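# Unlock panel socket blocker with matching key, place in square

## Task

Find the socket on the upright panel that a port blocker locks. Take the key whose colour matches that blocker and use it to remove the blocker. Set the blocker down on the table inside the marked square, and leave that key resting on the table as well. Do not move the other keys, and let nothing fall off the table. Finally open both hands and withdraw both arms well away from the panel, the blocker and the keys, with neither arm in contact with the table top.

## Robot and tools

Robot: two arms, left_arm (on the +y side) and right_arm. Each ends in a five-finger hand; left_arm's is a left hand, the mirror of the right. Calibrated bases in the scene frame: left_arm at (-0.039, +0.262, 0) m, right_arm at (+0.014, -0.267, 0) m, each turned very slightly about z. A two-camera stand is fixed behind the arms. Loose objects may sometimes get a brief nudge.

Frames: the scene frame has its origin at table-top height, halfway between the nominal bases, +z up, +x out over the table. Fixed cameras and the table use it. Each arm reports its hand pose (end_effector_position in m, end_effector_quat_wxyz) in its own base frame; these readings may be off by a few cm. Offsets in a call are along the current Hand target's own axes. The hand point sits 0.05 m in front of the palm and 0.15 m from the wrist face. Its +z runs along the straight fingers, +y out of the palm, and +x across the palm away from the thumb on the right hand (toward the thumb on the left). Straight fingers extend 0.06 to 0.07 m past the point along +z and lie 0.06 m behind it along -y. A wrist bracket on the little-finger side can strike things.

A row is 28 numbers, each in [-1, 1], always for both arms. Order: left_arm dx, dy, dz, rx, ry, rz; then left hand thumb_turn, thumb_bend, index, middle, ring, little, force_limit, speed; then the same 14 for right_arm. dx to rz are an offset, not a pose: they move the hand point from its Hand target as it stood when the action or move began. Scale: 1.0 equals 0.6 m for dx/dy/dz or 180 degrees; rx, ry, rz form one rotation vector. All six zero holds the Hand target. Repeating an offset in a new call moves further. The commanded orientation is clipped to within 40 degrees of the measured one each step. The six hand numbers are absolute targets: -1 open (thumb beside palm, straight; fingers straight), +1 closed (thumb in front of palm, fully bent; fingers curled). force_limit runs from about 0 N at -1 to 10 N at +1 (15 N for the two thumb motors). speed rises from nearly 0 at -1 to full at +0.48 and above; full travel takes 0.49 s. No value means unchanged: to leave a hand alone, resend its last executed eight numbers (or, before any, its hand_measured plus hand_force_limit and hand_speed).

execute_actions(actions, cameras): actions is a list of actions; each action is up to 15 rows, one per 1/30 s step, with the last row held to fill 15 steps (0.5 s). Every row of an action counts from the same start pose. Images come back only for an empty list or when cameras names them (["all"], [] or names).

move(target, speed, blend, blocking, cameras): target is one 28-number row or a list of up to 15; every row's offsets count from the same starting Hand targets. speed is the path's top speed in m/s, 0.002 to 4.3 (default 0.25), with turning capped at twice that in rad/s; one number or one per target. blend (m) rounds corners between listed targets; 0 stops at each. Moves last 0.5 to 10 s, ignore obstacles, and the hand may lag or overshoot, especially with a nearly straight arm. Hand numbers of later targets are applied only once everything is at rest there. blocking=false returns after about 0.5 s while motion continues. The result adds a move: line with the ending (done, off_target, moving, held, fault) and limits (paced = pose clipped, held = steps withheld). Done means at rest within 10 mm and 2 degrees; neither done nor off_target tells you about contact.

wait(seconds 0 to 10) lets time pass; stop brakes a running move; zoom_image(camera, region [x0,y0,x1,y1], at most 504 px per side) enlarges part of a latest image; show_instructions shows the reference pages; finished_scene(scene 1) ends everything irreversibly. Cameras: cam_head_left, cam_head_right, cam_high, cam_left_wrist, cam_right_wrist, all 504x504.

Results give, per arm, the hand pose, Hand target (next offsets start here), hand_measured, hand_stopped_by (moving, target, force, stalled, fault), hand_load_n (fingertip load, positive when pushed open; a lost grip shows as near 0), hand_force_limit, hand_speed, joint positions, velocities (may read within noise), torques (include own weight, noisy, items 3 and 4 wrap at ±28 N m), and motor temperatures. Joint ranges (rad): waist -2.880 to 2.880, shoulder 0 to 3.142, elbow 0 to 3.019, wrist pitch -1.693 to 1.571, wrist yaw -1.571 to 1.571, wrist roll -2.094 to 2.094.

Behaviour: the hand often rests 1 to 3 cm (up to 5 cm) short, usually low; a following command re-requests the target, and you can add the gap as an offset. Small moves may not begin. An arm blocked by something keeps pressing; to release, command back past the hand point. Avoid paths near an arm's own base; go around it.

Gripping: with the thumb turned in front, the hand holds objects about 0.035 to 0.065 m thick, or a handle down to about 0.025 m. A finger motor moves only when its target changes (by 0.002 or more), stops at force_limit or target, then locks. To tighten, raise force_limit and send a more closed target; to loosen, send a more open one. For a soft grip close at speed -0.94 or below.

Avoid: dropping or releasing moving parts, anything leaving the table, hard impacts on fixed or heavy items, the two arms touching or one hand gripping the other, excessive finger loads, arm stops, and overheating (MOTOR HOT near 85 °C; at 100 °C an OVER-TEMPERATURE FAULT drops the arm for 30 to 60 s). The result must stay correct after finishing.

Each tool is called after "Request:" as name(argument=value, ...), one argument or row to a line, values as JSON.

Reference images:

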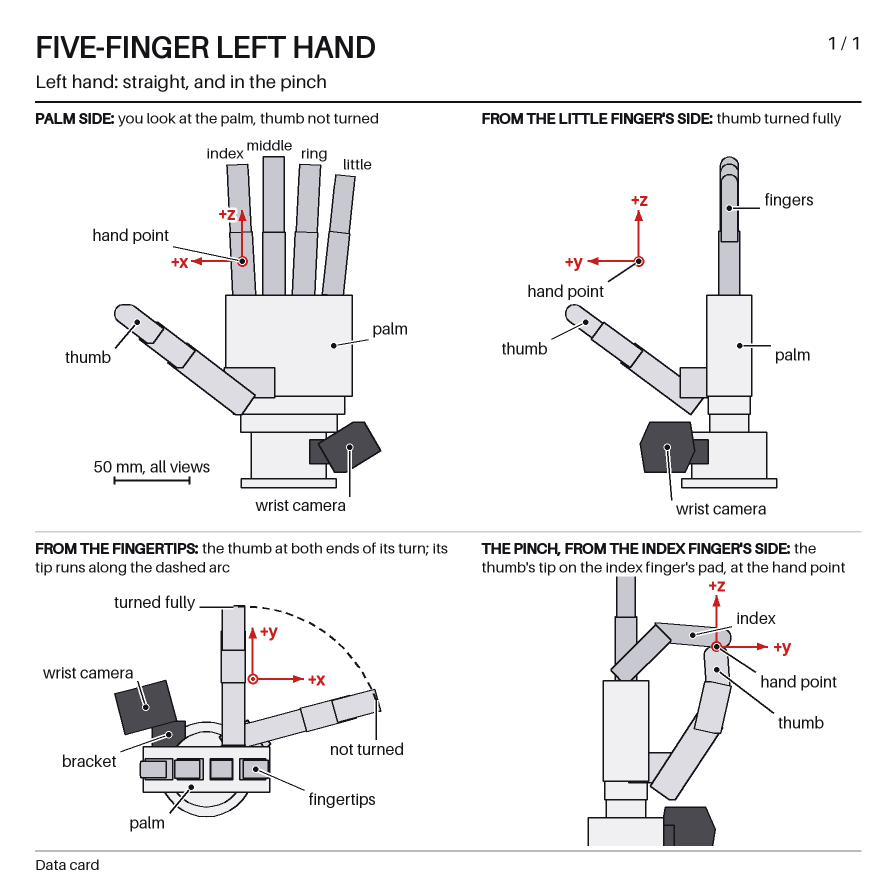

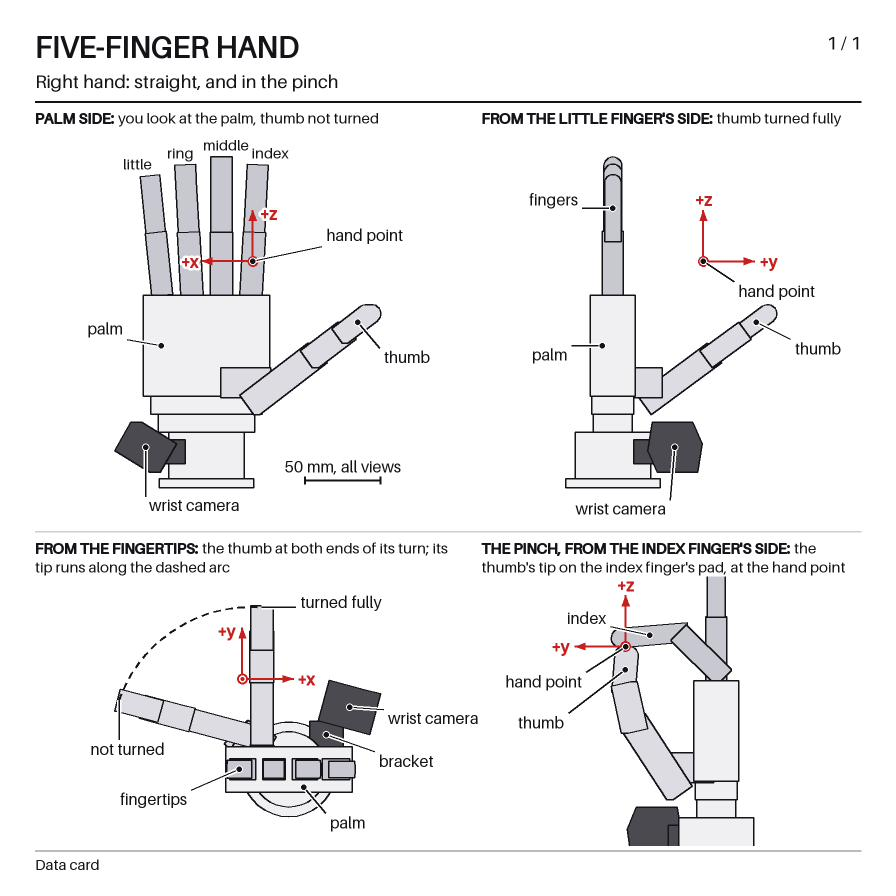

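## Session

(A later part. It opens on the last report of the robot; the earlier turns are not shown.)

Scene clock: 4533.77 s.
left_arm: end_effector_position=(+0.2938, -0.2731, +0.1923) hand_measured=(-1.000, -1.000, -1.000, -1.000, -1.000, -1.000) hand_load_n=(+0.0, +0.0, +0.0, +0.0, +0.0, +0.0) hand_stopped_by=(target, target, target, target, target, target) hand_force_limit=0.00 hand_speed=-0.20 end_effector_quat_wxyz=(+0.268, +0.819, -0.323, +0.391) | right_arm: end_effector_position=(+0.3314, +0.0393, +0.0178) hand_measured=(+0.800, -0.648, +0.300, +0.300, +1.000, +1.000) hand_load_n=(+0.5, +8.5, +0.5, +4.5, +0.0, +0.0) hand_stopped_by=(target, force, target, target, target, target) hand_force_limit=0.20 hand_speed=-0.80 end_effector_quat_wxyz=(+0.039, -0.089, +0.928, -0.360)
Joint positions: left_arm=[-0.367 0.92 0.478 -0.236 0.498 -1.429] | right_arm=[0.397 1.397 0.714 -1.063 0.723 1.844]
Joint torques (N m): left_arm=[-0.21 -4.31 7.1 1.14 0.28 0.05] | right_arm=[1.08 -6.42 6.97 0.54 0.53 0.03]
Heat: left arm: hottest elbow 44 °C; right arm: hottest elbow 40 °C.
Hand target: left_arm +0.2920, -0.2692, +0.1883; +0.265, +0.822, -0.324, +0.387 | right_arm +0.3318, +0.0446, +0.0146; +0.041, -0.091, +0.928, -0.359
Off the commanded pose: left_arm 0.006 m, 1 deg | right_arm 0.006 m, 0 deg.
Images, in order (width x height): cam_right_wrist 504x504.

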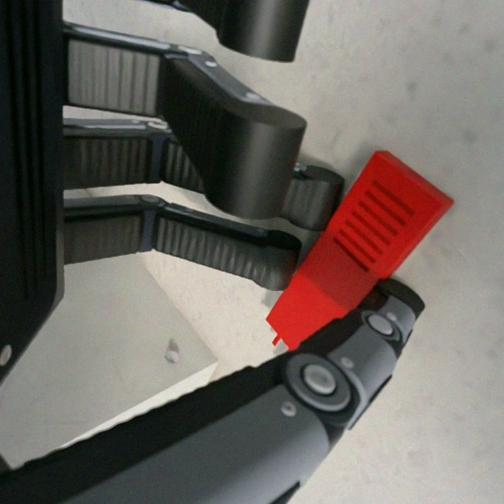

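Request:
execute_actions(
  actions=[
    [[0,0,0,0,0,0,-1,-1,-1,-1,-1,-1,0,-0.2,0,0,0,0,0,0,0.8,-0.4,0.3,0.3,1,1,0.7,-0.8]],
    [[0,0,0,0,0,0,-1,-1,-1,-1,-1,-1,0,-0.2,0,0,0,0,0,0,0.8,-0.4,0.3,0.3,1,1,0.7,-0.8]],
  ],
  cameras=["cam_right_wrist","cam_head_left"],
)

Request:
zoom_image(
  camera="cam_right_wrist",
  region=[240, 130, 480, 370],
)

Scene clock: 4538.03 s.
left_arm: end_effector_position=(+0.2938, -0.2731, +0.1923) hand_measured=(-1.000, -1.000, -1.000, -1.000, -1.000, -1.000) hand_load_n=(+0.0, -0.5, +0.0, +0.0, +0.0, +0.0) hand_stopped_by=(target, target, target, target, target, target) hand_force_limit=0.00 hand_speed=-0.20 end_effector_quat_wxyz=(+0.268, +0.819, -0.323, +0.391) | right_arm: end_effector_position=(+0.3314, +0.0393, +0.0178) hand_measured=(+0.800, -0.636, +0.300, +0.300, +1.000, +1.000) hand_load_n=(+1.0, +12.5, +1.0, +6.5, +0.0, +0.0) hand_stopped_by=(target, force, target, target, target, target) hand_force_limit=0.70 hand_speed=-0.80 end_effector_quat_wxyz=(+0.039, -0.089, +0.928, -0.360)
Joint positions: left_arm=[-0.367 0.92 0.478 -0.236 0.498 -1.429] | right_arm=[0.397 1.397 0.714 -1.063 0.723 1.844]
Joint torques (N m): left_arm=[-0.38 -4.25 7.1 1.13 0.27 0.04] | right_arm=[0.91 -6.24 6.98 0.83 0.56 0.05]
Heat: left arm: hottest elbow 43 °C; right arm: hottest elbow 40 °C.
Hand target: left_arm +0.2920, -0.2692, +0.1883; +0.265, +0.822, -0.324, +0.387 | right_arm +0.3318, +0.0446, +0.0146; +0.041, -0.091, +0.928, -0.359
Off the commanded pose: left_arm 0.006 m, 1 deg | right_arm 0.006 m, 0 deg.
Images, in order (width x height): cam_head_left 504x504, cam_right_wrist 504x504.

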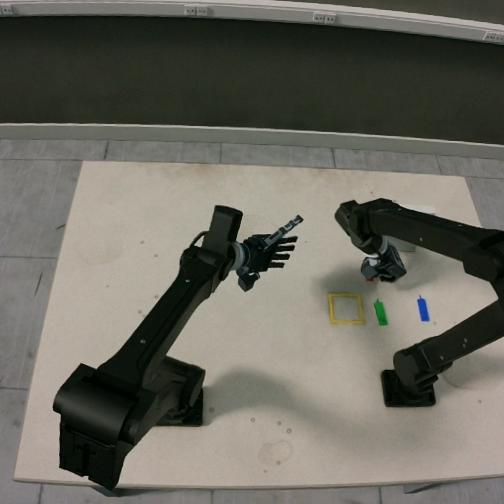

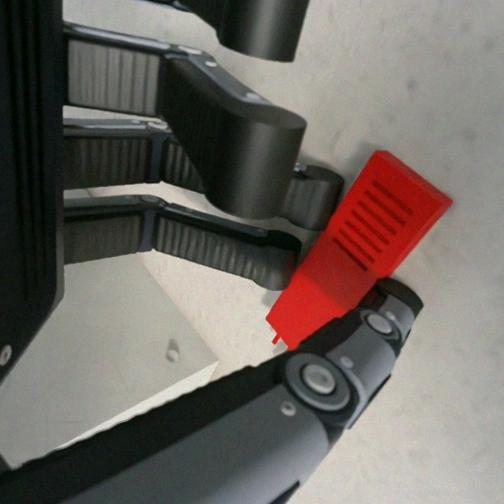

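Scaled by 2.100 from the camera's 504x504 image, which has a finer 720x720 frame.

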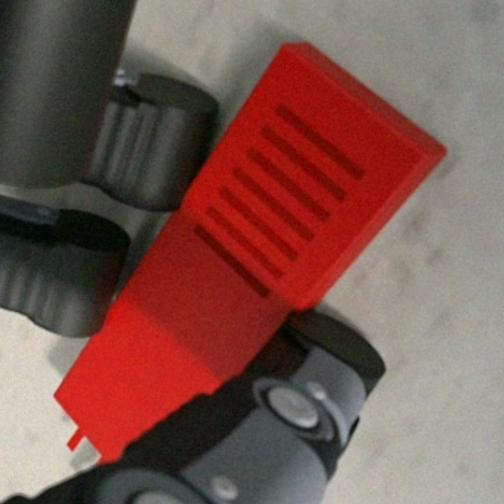

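Request:
move(
  target=[
    [0,0,0,0,0,0,-1,-1,-1,-1,-1,-1,0,-0.2,0,0,0,0,0,0,0.8,-0.765,0.3,0.3,1,1,0.2,-0.2],
    [0,0,0,0,0,0,-1,-1,-1,-1,-1,-1,0,-0.2,0.01632,-0.00223,-0.00238,0,0,0,0.8,-0.765,0.3,0.3,1,1,0.2,-0.2],
  ],
  speed=0.04,
  cameras=["cam_right_wrist"],
)

Scene clock: 4558.83 s.
left_arm: end_effector_position=(+0.2938, -0.2731, +0.1923) hand_measured=(-1.000, -1.000, -1.000, -1.000, -1.000, -1.000) hand_load_n=(+0.0, +0.0, +0.0, +0.0, +0.0, +0.0) hand_stopped_by=(target, target, target, target, target, target) hand_force_limit=0.00 hand_speed=-0.20 end_effector_quat_wxyz=(+0.268, +0.819, -0.323, +0.391) | right_arm: end_effector_position=(+0.3281, +0.0392, +0.0170) hand_measured=(+0.800, -0.766, +0.300, +0.300, +1.000, +1.000) hand_load_n=(+2.0, +0.5, +0.0, +0.0, +0.0, +0.0) hand_stopped_by=(target, target, target, target, target, target) hand_force_limit=0.20 hand_speed=-0.20 end_effector_quat_wxyz=(+0.041, -0.082, +0.929, -0.360)
Joint positions: left_arm=[-0.367 0.92 0.478 -0.236 0.498 -1.429] | right_arm=[0.402 1.39 0.703 -1.063 0.723 1.864]
Joint torques (N m): left_arm=[-0.38 -4.07 7.12 1.16 0.28 0.05] | right_arm=[1.38 -8.18 6.19 0.13 0.57 -0.11]
Motor temperatures (°C): left_arm=[24 27 43 23 25 21] | right_arm=[22 24 39 24 26 22]
Heat: left arm: hottest elbow 43 °C; right arm: hottest elbow 39 °C.
Hand target: left_arm +0.2920, -0.2692, +0.1883; +0.265, +0.822, -0.324, +0.387 | right_arm +0.3221, +0.0425, +0.0164; +0.041, -0.091, +0.928, -0.359
Off the commanded pose: left_arm 0.006 m, 1 deg | right_arm 0.007 m, 1 deg.
move: done
Images, in order (width x height): cam_right_wrist 504x504.

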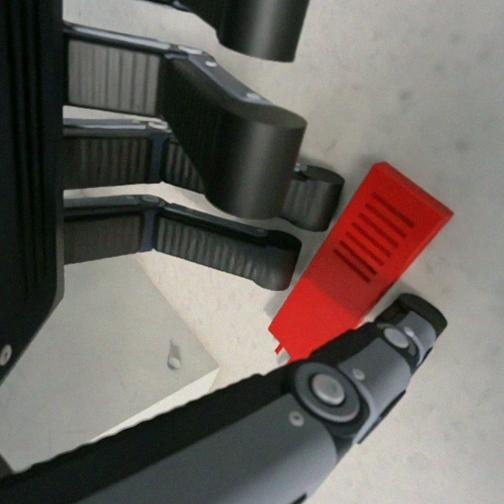

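Request:
move(
  target=[0,0,0,0,0,0,-1,-1,-1,-1,-1,-1,0,-0.2,0.01142,0.0005,-0.00288,0,0,0,0.8,-0.765,0.3,0.3,1,1,0.2,-0.2],
  speed=0.03,
  cameras=["cam_right_wrist"],
)

Request:
zoom_image(
  camera="cam_right_wrist",
  region=[240, 130, 480, 370],
)

Scene clock: 4564.33 s.
left_arm: end_effector_position=(+0.2938, -0.2731, +0.1923) hand_measured=(-1.000, -1.000, -1.000, -1.000, -1.000, -1.000) hand_load_n=(-0.5, +0.0, +0.0, +0.0, +0.0, +0.0) hand_stopped_by=(target, target, target, target, target, target) hand_force_limit=0.00 hand_speed=-0.20 end_effector_quat_wxyz=(+0.268, +0.819, -0.323, +0.391) | right_arm: end_effector_position=(+0.3222, +0.0391, +0.0170) hand_measured=(+0.800, -0.766, +0.300, +0.300, +1.000, +1.000) hand_load_n=(+1.5, +0.0, +0.0, +0.0, +0.0, +0.0) hand_stopped_by=(target, target, target, target, target, target) hand_force_limit=0.20 hand_speed=-0.20 end_effector_quat_wxyz=(+0.044, -0.082, +0.929, -0.360)
Joint positions: left_arm=[-0.367 0.92 0.478 -0.236 0.498 -1.429] | right_arm=[0.411 1.374 0.687 -1.065 0.723 1.874]
Joint torques (N m): left_arm=[-0.44 -4.31 7.06 1.14 0.28 0.05] | right_arm=[1.55 -7.06 6.28 -0.44 0.42 -0.14]
Heat: left arm: hottest elbow 43 °C; right arm: hottest elbow 39 °C.
Hand target: left_arm +0.2920, -0.2692, +0.1883; +0.265, +0.822, -0.324, +0.387 | right_arm +0.3151, +0.0426, +0.0175; +0.041, -0.091, +0.928, -0.359
Off the commanded pose: left_arm 0.006 m, 1 deg | right_arm 0.008 m, 1 deg.
move: done
Images, in order (width x height): cam_right_wrist 504x504.

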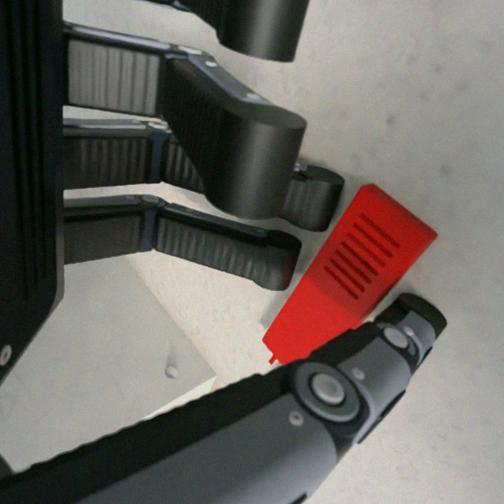

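Scaled by 2.100 from the camera's 504x504 image, which has a finer 720x720 frame.

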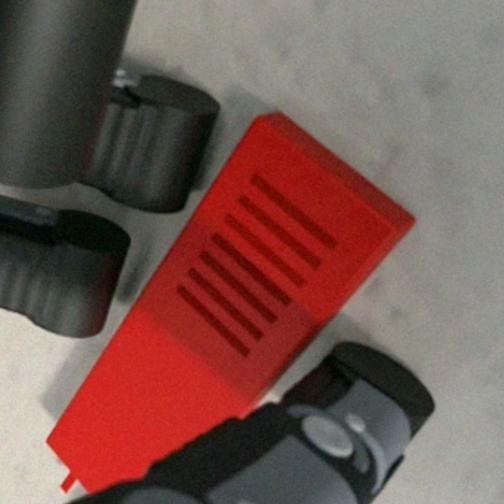

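Request:
execute_actions(
  actions=[
    [[0,0,0,0,0,0,-1,-1,-1,-1,-1,-1,0,-0.2,0,0,0,0,0,0,0.8,-0.5,0.3,0.3,1,1,0.2,-0.8]],
    [[0,0,0,0,0,0,-1,-1,-1,-1,-1,-1,0,-0.2,0,0,0,0,0,0,0.8,-0.5,0.3,0.3,1,1,0.2,-0.8]],
    [[0,0,0,0,0,0,-1,-1,-1,-1,-1,-1,0,-0.2,0,0,0,0,0,0,0.8,-0.5,0.3,0.3,1,1,0.2,-0.8]],
    [[0,0,0,0,0,0,-1,-1,-1,-1,-1,-1,0,-0.2,0,0,0,0,0,0,0.8,-0.4,0.3,0.3,1,1,0.7,-0.8]],
    [[0,0,0,0,0,0,-1,-1,-1,-1,-1,-1,0,-0.2,0,0,0,0,0,0,0.8,-0.4,0.3,0.3,1,1,0.7,-0.8]],
  ],
  cameras=["cam_right_wrist"],
)

Request:
zoom_image(
  camera="cam_right_wrist",
  region=[240, 130, 480, 370],
)

Scene clock: 4572.30 s.
left_arm: end_effector_position=(+0.2938, -0.2731, +0.1923) hand_measured=(-1.000, -1.000, -1.000, -1.000, -1.000, -1.000) hand_load_n=(+0.0, +0.0, +0.0, +0.0, +0.0, +0.0) hand_stopped_by=(target, target, target, target, target, target) hand_force_limit=0.00 hand_speed=-0.20 end_effector_quat_wxyz=(+0.268, +0.819, -0.323, +0.391) | right_arm: end_effector_position=(+0.3209, +0.0407, +0.0171) hand_measured=(+0.800, -0.638, +0.300, +0.300, +1.000, +1.000) hand_load_n=(+0.5, +13.0, +1.5, +7.0, +0.0, +0.0) hand_stopped_by=(target, force, target, target, target, target) hand_force_limit=0.70 hand_speed=-0.80 end_effector_quat_wxyz=(+0.043, -0.084, +0.929, -0.358)
Joint positions: left_arm=[-0.367 0.92 0.478 -0.236 0.498 -1.429] | right_arm=[0.415 1.373 0.687 -1.069 0.719 1.875]
Joint torques (N m): left_arm=[-0.38 -4.25 7.1 1.11 0.27 0.06] | right_arm=[1.49 -7.59 6.08 -0.08 0.62 -0.03]
Heat: left arm: hottest elbow 43 °C; right arm: hottest elbow 39 °C.
Hand target: left_arm +0.2920, -0.2692, +0.1883; +0.265, +0.822, -0.324, +0.387 | right_arm +0.3151, +0.0425, +0.0175; +0.041, -0.091, +0.928, -0.359
Off the commanded pose: left_arm 0.006 m, 1 deg | right_arm 0.006 m, 1 deg.
Images, in order (width x height): cam_right_wrist 504x504.

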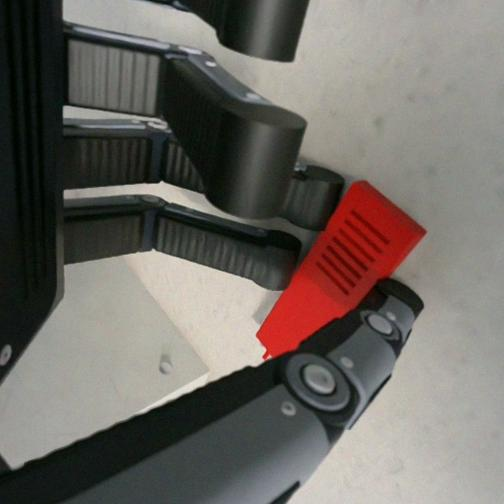

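Scaled by 2.100 from the camera's 504x504 image, which has a finer 720x720 frame.

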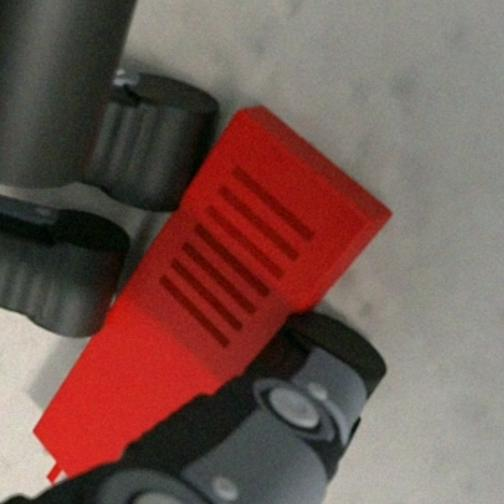

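Request:
move(
  target=[0,0,0,0,0,0,-1,-1,-1,-1,-1,-1,0,-0.2,-0.009,-0.01476,-0.01912,-0.00341,-0.01148,0.01051,0.8,-0.4,0.3,0.3,1,1,0.7,-0.8],
  speed=0.02,
  cameras=["cam_right_wrist"],
)

Scene clock: 4584.67 s.
left_arm: end_effector_position=(+0.2938, -0.2731, +0.1923) hand_measured=(-1.000, -1.000, -1.000, -1.000, -1.000, -1.000) hand_load_n=(+0.0, +0.0, +0.0, +0.0, +0.0, +0.0) hand_stopped_by=(target, target, target, target, target, target) hand_force_limit=0.00 hand_speed=-0.20 end_effector_quat_wxyz=(+0.268, +0.819, -0.323, +0.391) | right_arm: end_effector_position=(+0.3212, +0.0408, +0.0275) hand_measured=(+0.800, -0.638, +0.300, +0.300, +1.000, +1.000) hand_load_n=(+4.0, +10.5, +0.5, +8.0, +0.0, +0.0) hand_stopped_by=(target, force, target, target, target, target) hand_force_limit=0.70 hand_speed=-0.80 end_effector_quat_wxyz=(+0.058, -0.078, +0.931, -0.353)
Joint positions: left_arm=[-0.367 0.92 0.478 -0.236 0.498 -1.429] | right_arm=[0.415 1.329 0.68 -1.072 0.719 1.875]
Joint torques (N m): left_arm=[-0.26 -4.19 7.1 1.13 0.27 0.04] | right_arm=[0.97 -6.65 7.42 0.1 0.61 -0.1]
Heat: left arm: hottest elbow 43 °C; right arm: hottest elbow 38 °C.
Hand target: left_arm +0.2920, -0.2692, +0.1883; +0.265, +0.822, -0.324, +0.387 | right_arm +0.3201, +0.0447, +0.0320; +0.064, -0.082, +0.930, -0.352
Off the commanded pose: left_arm 0.006 m, 1 deg | right_arm 0.006 m, 1 deg.
move: done
Images, in order (width x height): cam_right_wrist 504x504.

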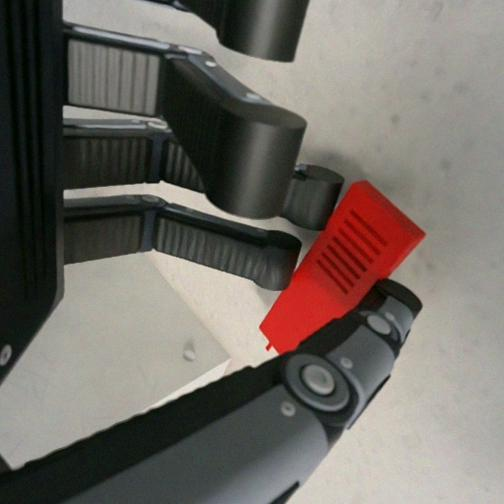

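Request:
move(
  target=[
    [0,0,0,0,0,0,-1,-1,-1,-1,-1,-1,0,-0.2,0.01017,-0.06473,-0.07727,0,0,0,0.8,-0.4,0.3,0.3,1,1,0.7,-0.8],
    [0,0,0,0,0,0,-1,-1,-1,-1,-1,-1,0,-0.2,0.05548,-0.19613,-0.04858,0.00478,0.00404,-0.00379,0.8,-0.4,0.3,0.3,1,1,0.7,-0.8],
  ],
  speed=0.07,
  blend=0.03,
  cameras=["cam_right_wrist","cam_head_left"],
)

Scene clock: 4602.23 s.
left_arm: end_effector_position=(+0.2938, -0.2731, +0.1923) hand_measured=(-1.000, -1.000, -1.000, -1.000, -1.000, -1.000) hand_load_n=(+0.0, +0.0, +0.0, +0.0, +0.0, +0.0) hand_stopped_by=(target, target, target, target, target, target) hand_force_limit=0.00 hand_speed=-0.20 end_effector_quat_wxyz=(+0.268, +0.819, -0.323, +0.391) | right_arm: end_effector_position=(+0.2809, -0.0296, +0.1128) hand_measured=(+0.800, -0.638, +0.300, +0.300, +1.000, +1.000) hand_load_n=(+4.0, +10.0, +0.0, +8.0, +0.0, +0.0) hand_stopped_by=(target, force, target, target, target, target) hand_force_limit=0.70 hand_speed=-0.80 end_effector_quat_wxyz=(+0.035, -0.097, +0.926, -0.363)
Joint positions: left_arm=[-0.367 0.92 0.478 -0.236 0.498 -1.429] | right_arm=[0.213 1.005 0.696 -1.274 0.746 1.581]
Joint torques (N m): left_arm=[-0.38 -4.25 7.13 1.13 0.28 0.05] | right_arm=[-2.14 -4.95 12.07 0.98 0.54 -0.19]
Heat: left arm: hottest elbow 43 °C; right arm: hottest elbow 38 °C.
Hand target: left_arm +0.2920, -0.2692, +0.1883; +0.265, +0.822, -0.324, +0.387 | right_arm +0.2951, -0.0301, +0.1299; +0.056, -0.085, +0.928, -0.359
Off the commanded pose: left_arm 0.006 m, 1 deg | right_arm 0.022 m, 3 deg.
move: off_target (right_arm)
Images, in order (width x height): cam_head_left 504x504, cam_right_wrist 504x504.

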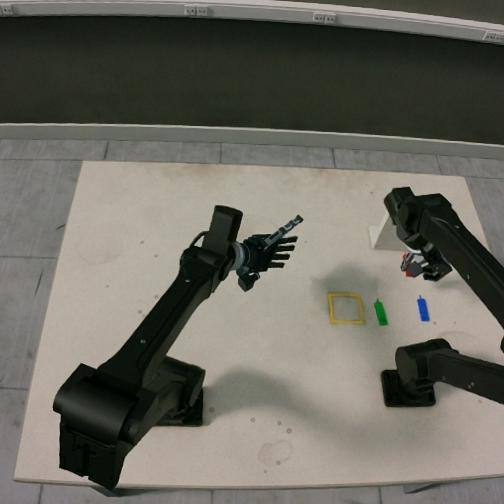

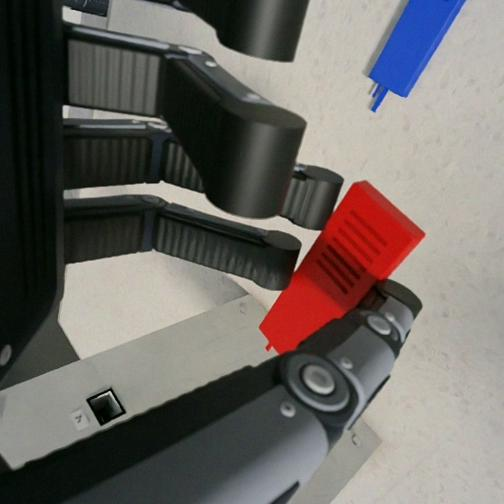

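Request:
move(
  target=[0.07181,0.11838,0.29143,0,0,0,-1,-1,-1,-1,-1,-1,0,-0.2,0,0,0,0,0,0,0.8,-0.4,0.3,0.3,1,1,0.7,-0.8],
  speed=0.15,
  cameras=["all"],
)

Scene clock: 4625.00 s.
left_arm: end_effector_position=(+0.3308, -0.4343, +0.1234) hand_measured=(-1.000, -1.000, -1.000, -1.000, -1.000, -1.000) hand_load_n=(+0.0, +0.0, +0.0, +0.0, +0.0, +0.0) hand_stopped_by=(target, target, target, target, target, target) hand_force_limit=0.00 hand_speed=-0.20 end_effector_quat_wxyz=(+0.255, +0.830, -0.329, +0.372) | right_arm: end_effector_position=(+0.2809, -0.0295, +0.1128) hand_measured=(+0.800, -0.638, +0.300, +0.300, +1.000, +1.000) hand_load_n=(+4.0, +10.5, +0.0, +8.0, +0.0, +0.0) hand_stopped_by=(target, force, target, target, target, target) hand_force_limit=0.70 hand_speed=-0.80 end_effector_quat_wxyz=(+0.035, -0.097, +0.926, -0.363)
Joint positions: left_arm=[-0.75 1.44 0.668 0.124 0.183 -1.659] | right_arm=[0.213 1.005 0.696 -1.274 0.746 1.58]
Joint torques (N m): left_arm=[-1.49 -9.64 9.02 2.54 -0.05 -0.2] | right_arm=[-1.2 -4.72 12.21 0.91 0.57 -0.26]
Heat: left arm: hottest elbow 43 °C; right arm: hottest elbow 41 °C.
Hand target: left_arm +0.3418, -0.4495, +0.1382; +0.265, +0.822, -0.324, +0.387 | right_arm +0.2952, -0.0300, +0.1299; +0.056, -0.085, +0.928, -0.359
Off the commanded pose: left_arm 0.024 m, 2 deg | right_arm 0.022 m, 3 deg.
move: off_target (left_arm, right_arm)

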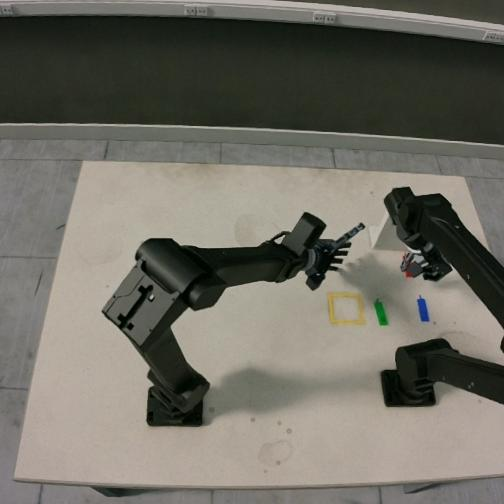

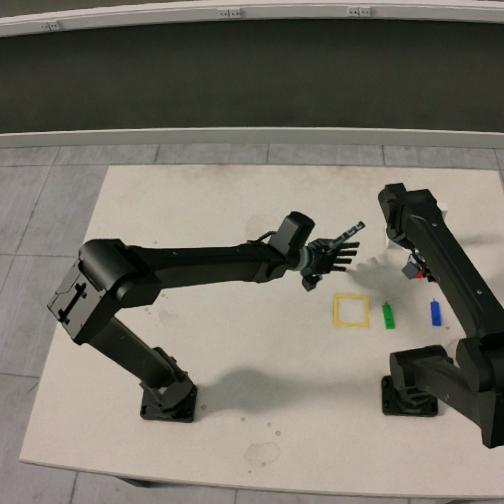

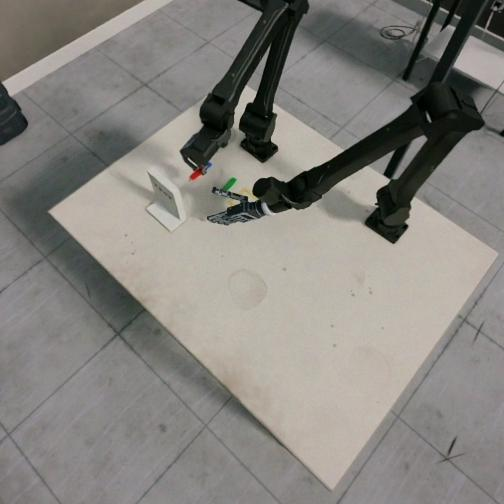

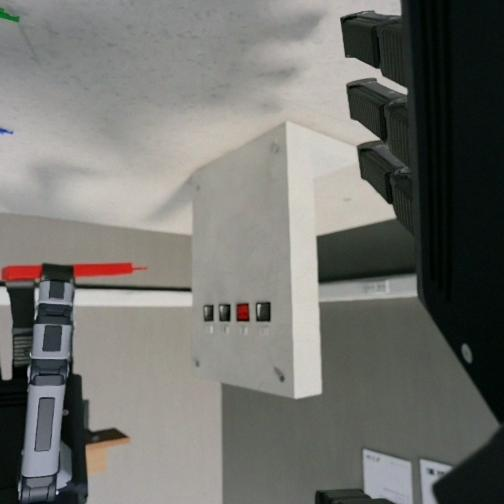

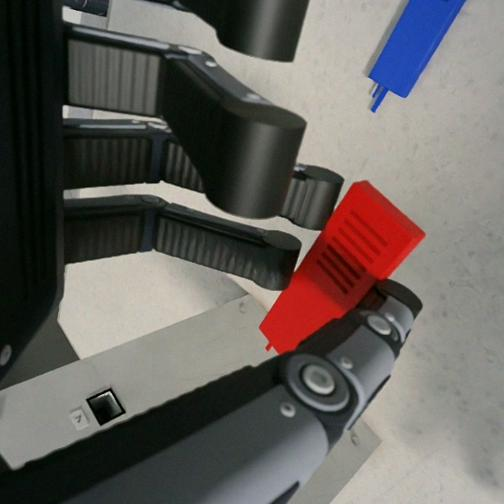

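Request:
zoom_image(
  camera="cam_left_wrist",
  region=[0, 220, 280, 360],
)

Request:
zoom_image(
  camera="cam_right_wrist",
  region=[230, 160, 450, 380],
)

Scaled by 1.800 from the camera's 504x504 image, which has a finer 720x720 frame.

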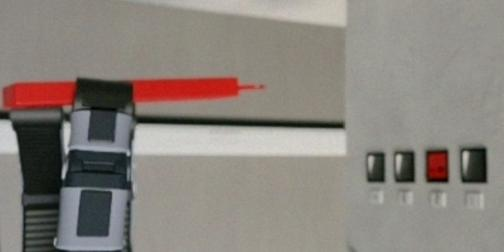

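Scaled by 2.291 from the camera's 504x504 image, which has a finer 720x720 frame.

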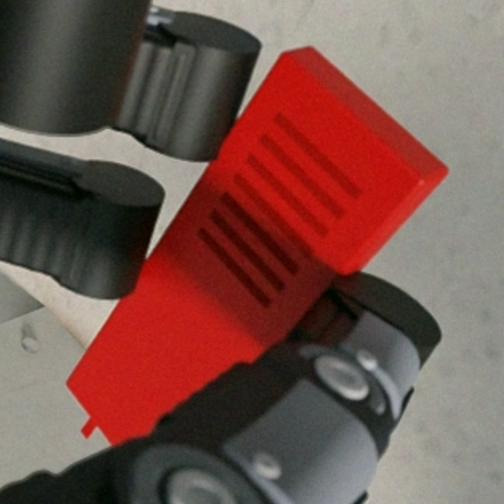

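Request:
move(
  target=[0,0,0,0,0,0,-1,-1,-1,-1,-1,-1,0,-0.2,-0.08013,-0.03644,-0.01628,0.001638,-0.006023,0.005436,0.8,-0.4,0.3,0.3,1,1,0.7,-0.8],
  speed=0.04,
  cameras=["all"],
)

Scene clock: 4639.37 s.
left_arm: end_effector_position=(+0.3309, -0.4343, +0.1230) hand_measured=(-1.000, -1.000, -1.000, -1.000, -1.000, -1.000) hand_load_n=(+0.0, +0.0, +0.5, +0.0, +0.0, +0.0) hand_stopped_by=(target, target, target, target, target, target) hand_force_limit=0.00 hand_speed=-0.20 end_effector_quat_wxyz=(+0.255, +0.830, -0.328, +0.371) | right_arm: end_effector_position=(+0.3228, -0.0285, +0.1354) hand_measured=(+0.800, -0.638, +0.300, +0.300, +1.000, +1.000) hand_load_n=(+4.0, +10.5, +0.0, +7.5, +0.5, +0.0) hand_stopped_by=(target, force, target, target, target, target) hand_force_limit=0.70 hand_speed=-0.80 end_effector_quat_wxyz=(+0.050, -0.092, +0.927, -0.362)
Joint positions: left_arm=[-0.75 1.441 0.668 0.124 0.183 -1.659] | right_arm=[0.185 1.082 0.804 -1.246 0.746 1.541]
Joint torques (N m): left_arm=[-1.61 -9.58 9.02 2.5 -0.08 -0.23] | right_arm=[-1.9 -3.84 13.94 0.87 0.64 -0.16]
Heat: left arm: hottest elbow 44 °C; right arm: hottest elbow 42 °C.
Hand target: left_arm +0.3418, -0.4495, +0.1382; +0.265, +0.822, -0.324, +0.387 | right_arm +0.3431, -0.0300, +0.1540; +0.068, -0.080, +0.927, -0.360
Off the commanded pose: left_arm 0.024 m, 2 deg | right_arm 0.028 m, 2 deg.
move: off_target (left_arm, right_arm)

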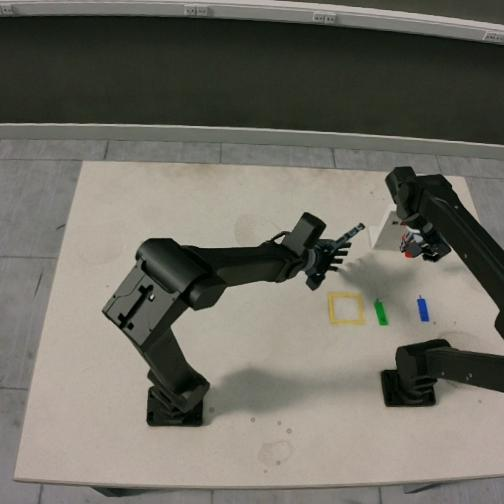

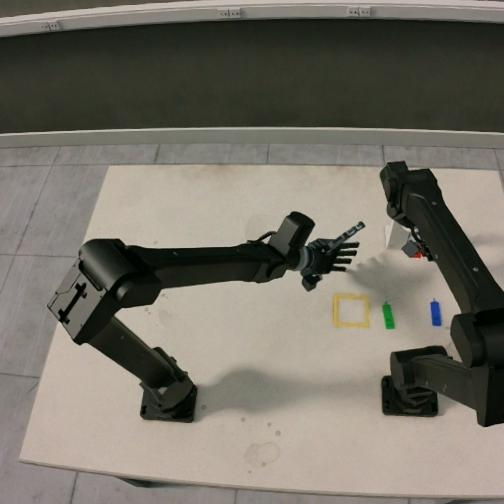

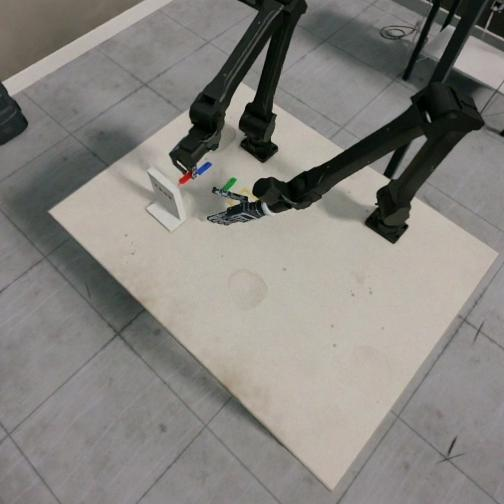

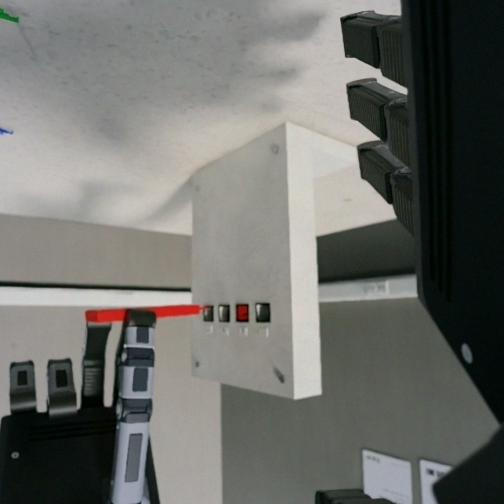

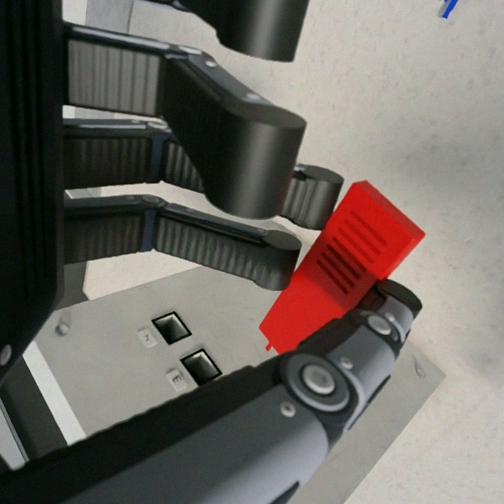

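Request:
zoom_image(
  camera="cam_left_wrist",
  region=[80, 270, 290, 375],
)

Request:
zoom_image(
  camera="cam_high",
  region=[160, 150, 220, 210],
)

Request:
zoom_image(
  camera="cam_right_wrist",
  region=[120, 250, 320, 450],
)

Scaled by 2.400 from the camera's 504x504 image, which has a finer 720x720 frame.

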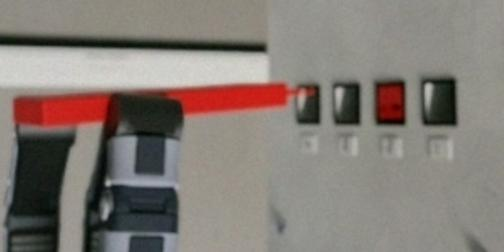

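Scaled by 8.400 from the camera's 504x504 image, which has a finer 720x720 frame.

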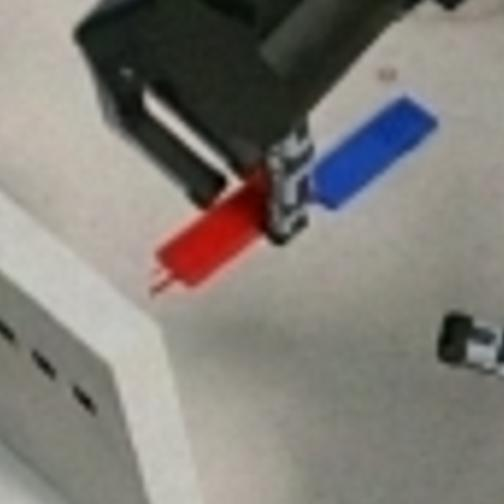

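Scaled by 2.520 from the camera's 504x504 image, which has a finer 720x720 frame.

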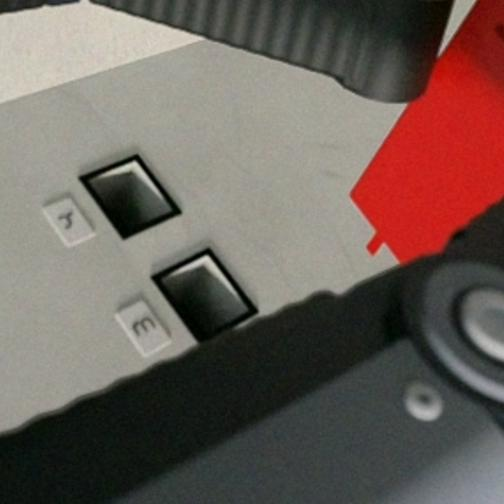

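Request:
zoom_image(
  camera="cam_left_wrist",
  region=[180, 100, 380, 200],
)

Request:
zoom_image(
  camera="cam_left_wrist",
  region=[180, 340, 340, 420],
)

Scaled by 2.520 from the camera's 504x504 image, which has a finer 720x720 frame.

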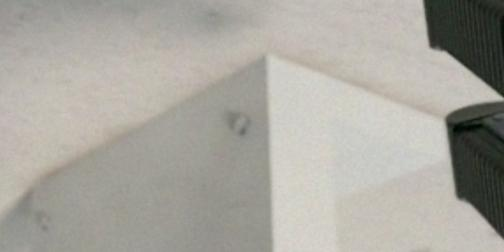

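Scaled by 3.150 from the camera's 504x504 image, which has a finer 720x720 frame.

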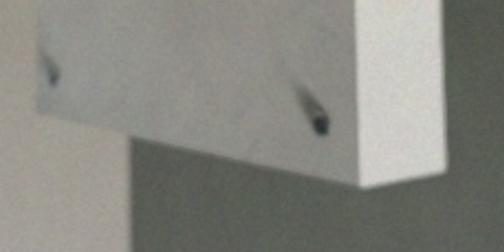

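Request:
zoom_image(
  camera="cam_left_wrist",
  region=[85, 285, 165, 335],
)

Request:
zoom_image(
  camera="cam_left_wrist",
  region=[160, 285, 240, 335],
)

Scaled by 6.300 from the camera's 504x504 image, which has a finer 720x720 frame.

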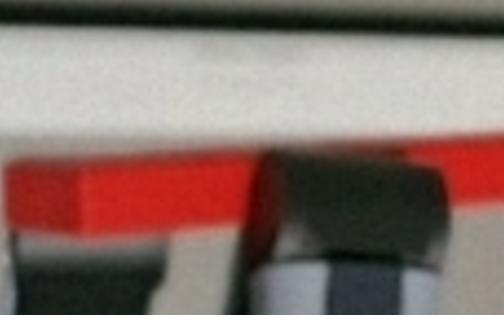

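Scaled by 6.300 from the camera's 504x504 image, which has a finer 720x720 frame.

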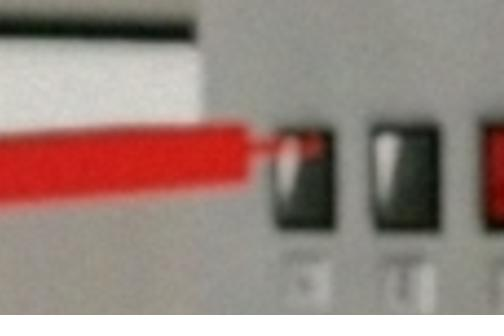

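Request:
move(
  target=[0,0,0,0,0,0,-1,-1,-1,-1,-1,-1,0,-0.2,-0.01728,-0.00343,0.00139,0.00314,-0.011587,0.010449,0.8,-0.4,0.3,0.3,1,1,0.7,-0.8],
  speed=0.03,
  cameras=["all"],
)

Scene clock: 4670.33 s.
left_arm: end_effector_position=(+0.3309, -0.4343, +0.1230) hand_measured=(-1.000, -1.000, -1.000, -1.000, -1.000, -1.000) hand_load_n=(+0.0, +0.0, +0.0, +0.0, +0.0, +0.0) hand_stopped_by=(target, target, target, target, target, target) hand_force_limit=0.00 hand_speed=-0.20 end_effector_quat_wxyz=(+0.255, +0.830, -0.328, +0.371) | right_arm: end_effector_position=(+0.3364, -0.0274, +0.1384) hand_measured=(+0.800, -0.638, +0.300, +0.300, +1.000, +1.000) hand_load_n=(+4.0, +10.5, +0.0, +8.0, +0.5, +0.0) hand_stopped_by=(target, force, target, target, target, target) hand_force_limit=0.70 hand_speed=-0.80 end_effector_quat_wxyz=(+0.074, -0.082, +0.925, -0.362)
Joint positions: left_arm=[-0.75 1.441 0.668 0.124 0.183 -1.659] | right_arm=[0.184 1.082 0.804 -1.192 0.752 1.538]
Joint torques (N m): left_arm=[-1.61 -9.58 9.03 2.5 -0.08 -0.23] | right_arm=[-1.55 -4.6 13.19 0.91 0.75 -0.2]
Heat: left arm: hottest elbow 44 °C; right arm: hottest elbow 43 °C.
Hand target: left_arm +0.3418, -0.4495, +0.1382; +0.265, +0.822, -0.324, +0.387 | right_arm +0.3536, -0.0300, +0.1554; +0.091, -0.071, +0.925, -0.362
Off the commanded pose: left_arm 0.024 m, 2 deg | right_arm 0.024 m, 2 deg.
move: off_target (left_arm, right_arm)

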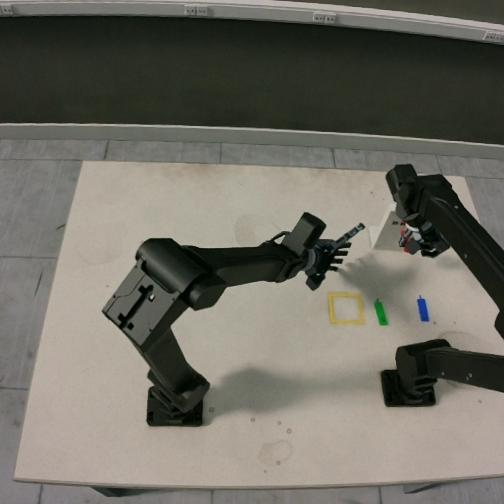

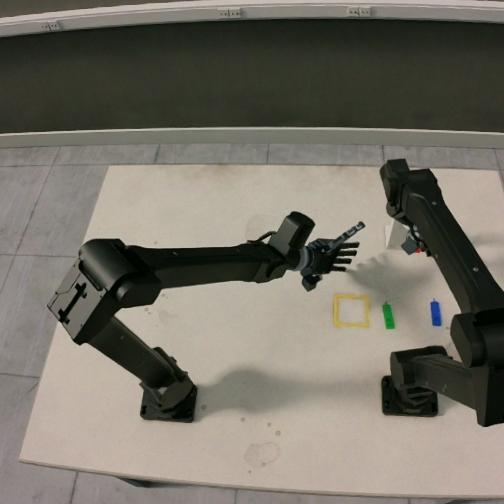

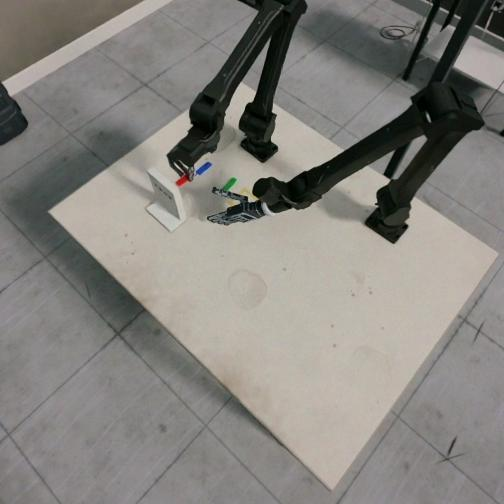

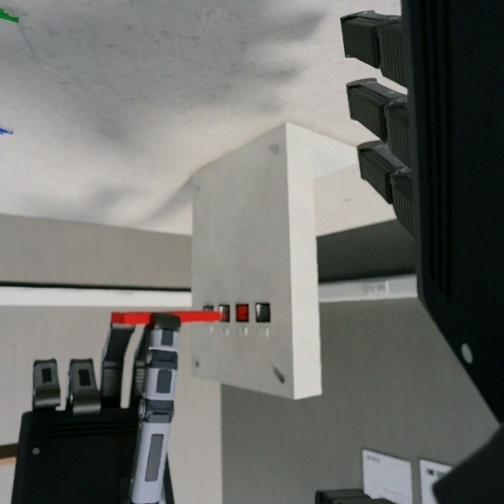

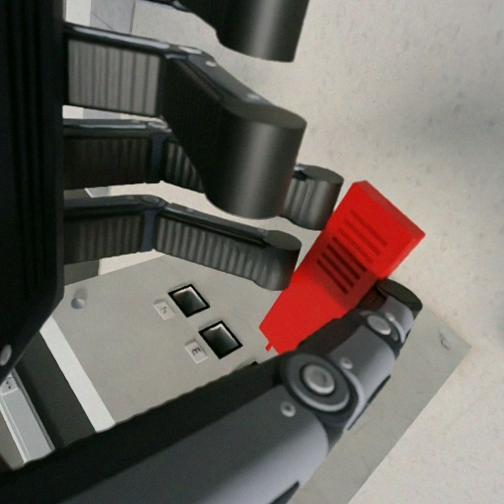

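Request:
zoom_image(
  camera="cam_left_wrist",
  region=[100, 290, 180, 340],
)

Request:
zoom_image(
  camera="cam_left_wrist",
  region=[180, 290, 260, 340],
)

Request:
zoom_image(
  camera="cam_head_left",
  region=[385, 205, 425, 245],
)

Request:
zoom_image(
  camera="cam_high",
  region=[160, 155, 200, 195],
)

Scaled by 6.300 from the camera's 504x504 image, which has a finer 720x720 frame.

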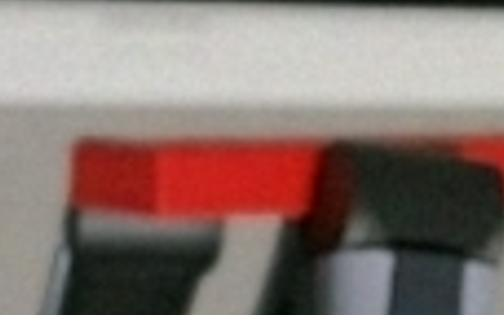

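Scaled by 6.300 from the camera's 504x504 image, which has a finer 720x720 frame.

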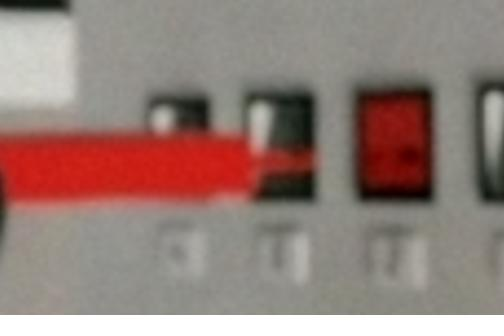

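Scaled by 12.600 from the camera's 504x504 image, which has a finer 720x720 frame.

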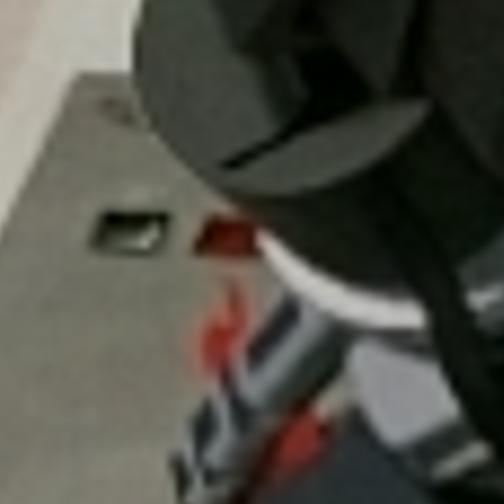

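Scaled by 12.600 from the camera's 504x504 image, which has a finer 720x720 frame.

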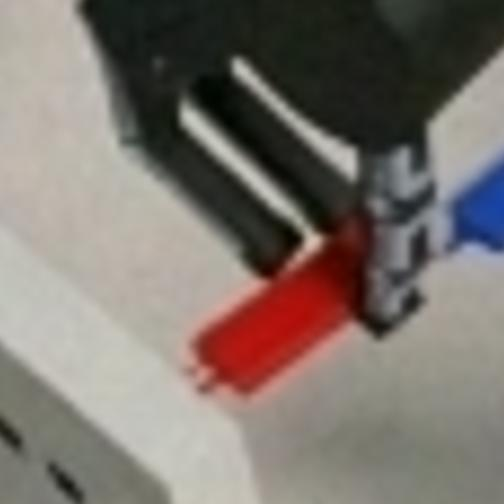

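Request:
zoom_image(
  camera="cam_left_wrist",
  region=[214, 300, 250, 336],
)

Request:
zoom_image(
  camera="cam_high",
  region=[172, 170, 192, 190],
)

Request:
zoom_image(
  camera="cam_head_left",
  region=[395, 215, 415, 235],
)

Scaled by 14.000 from the camera's 504x504 image, which has a finer 720x720 frame.

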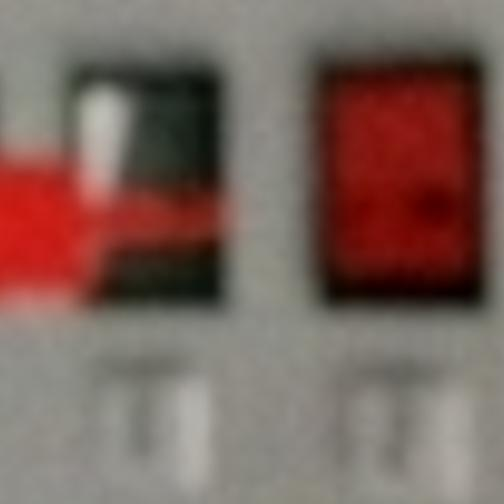

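Scaled by 25.200 from the camera's 504x504 image, which has a finer 720x720 frame.

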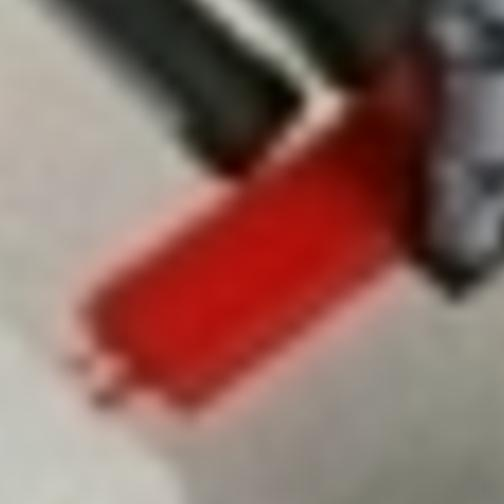

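Scaled by 25.200 from the camera's 504x504 image, which has a finer 720x720 frame.

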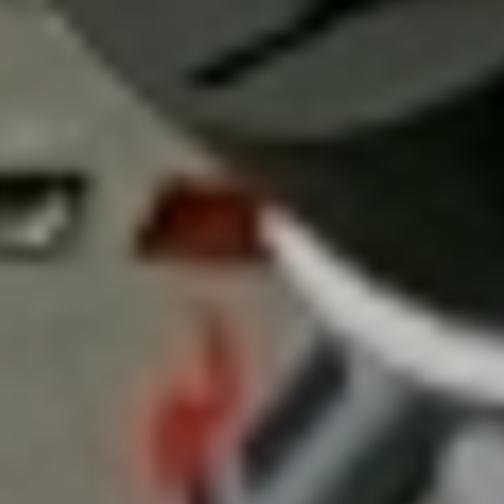

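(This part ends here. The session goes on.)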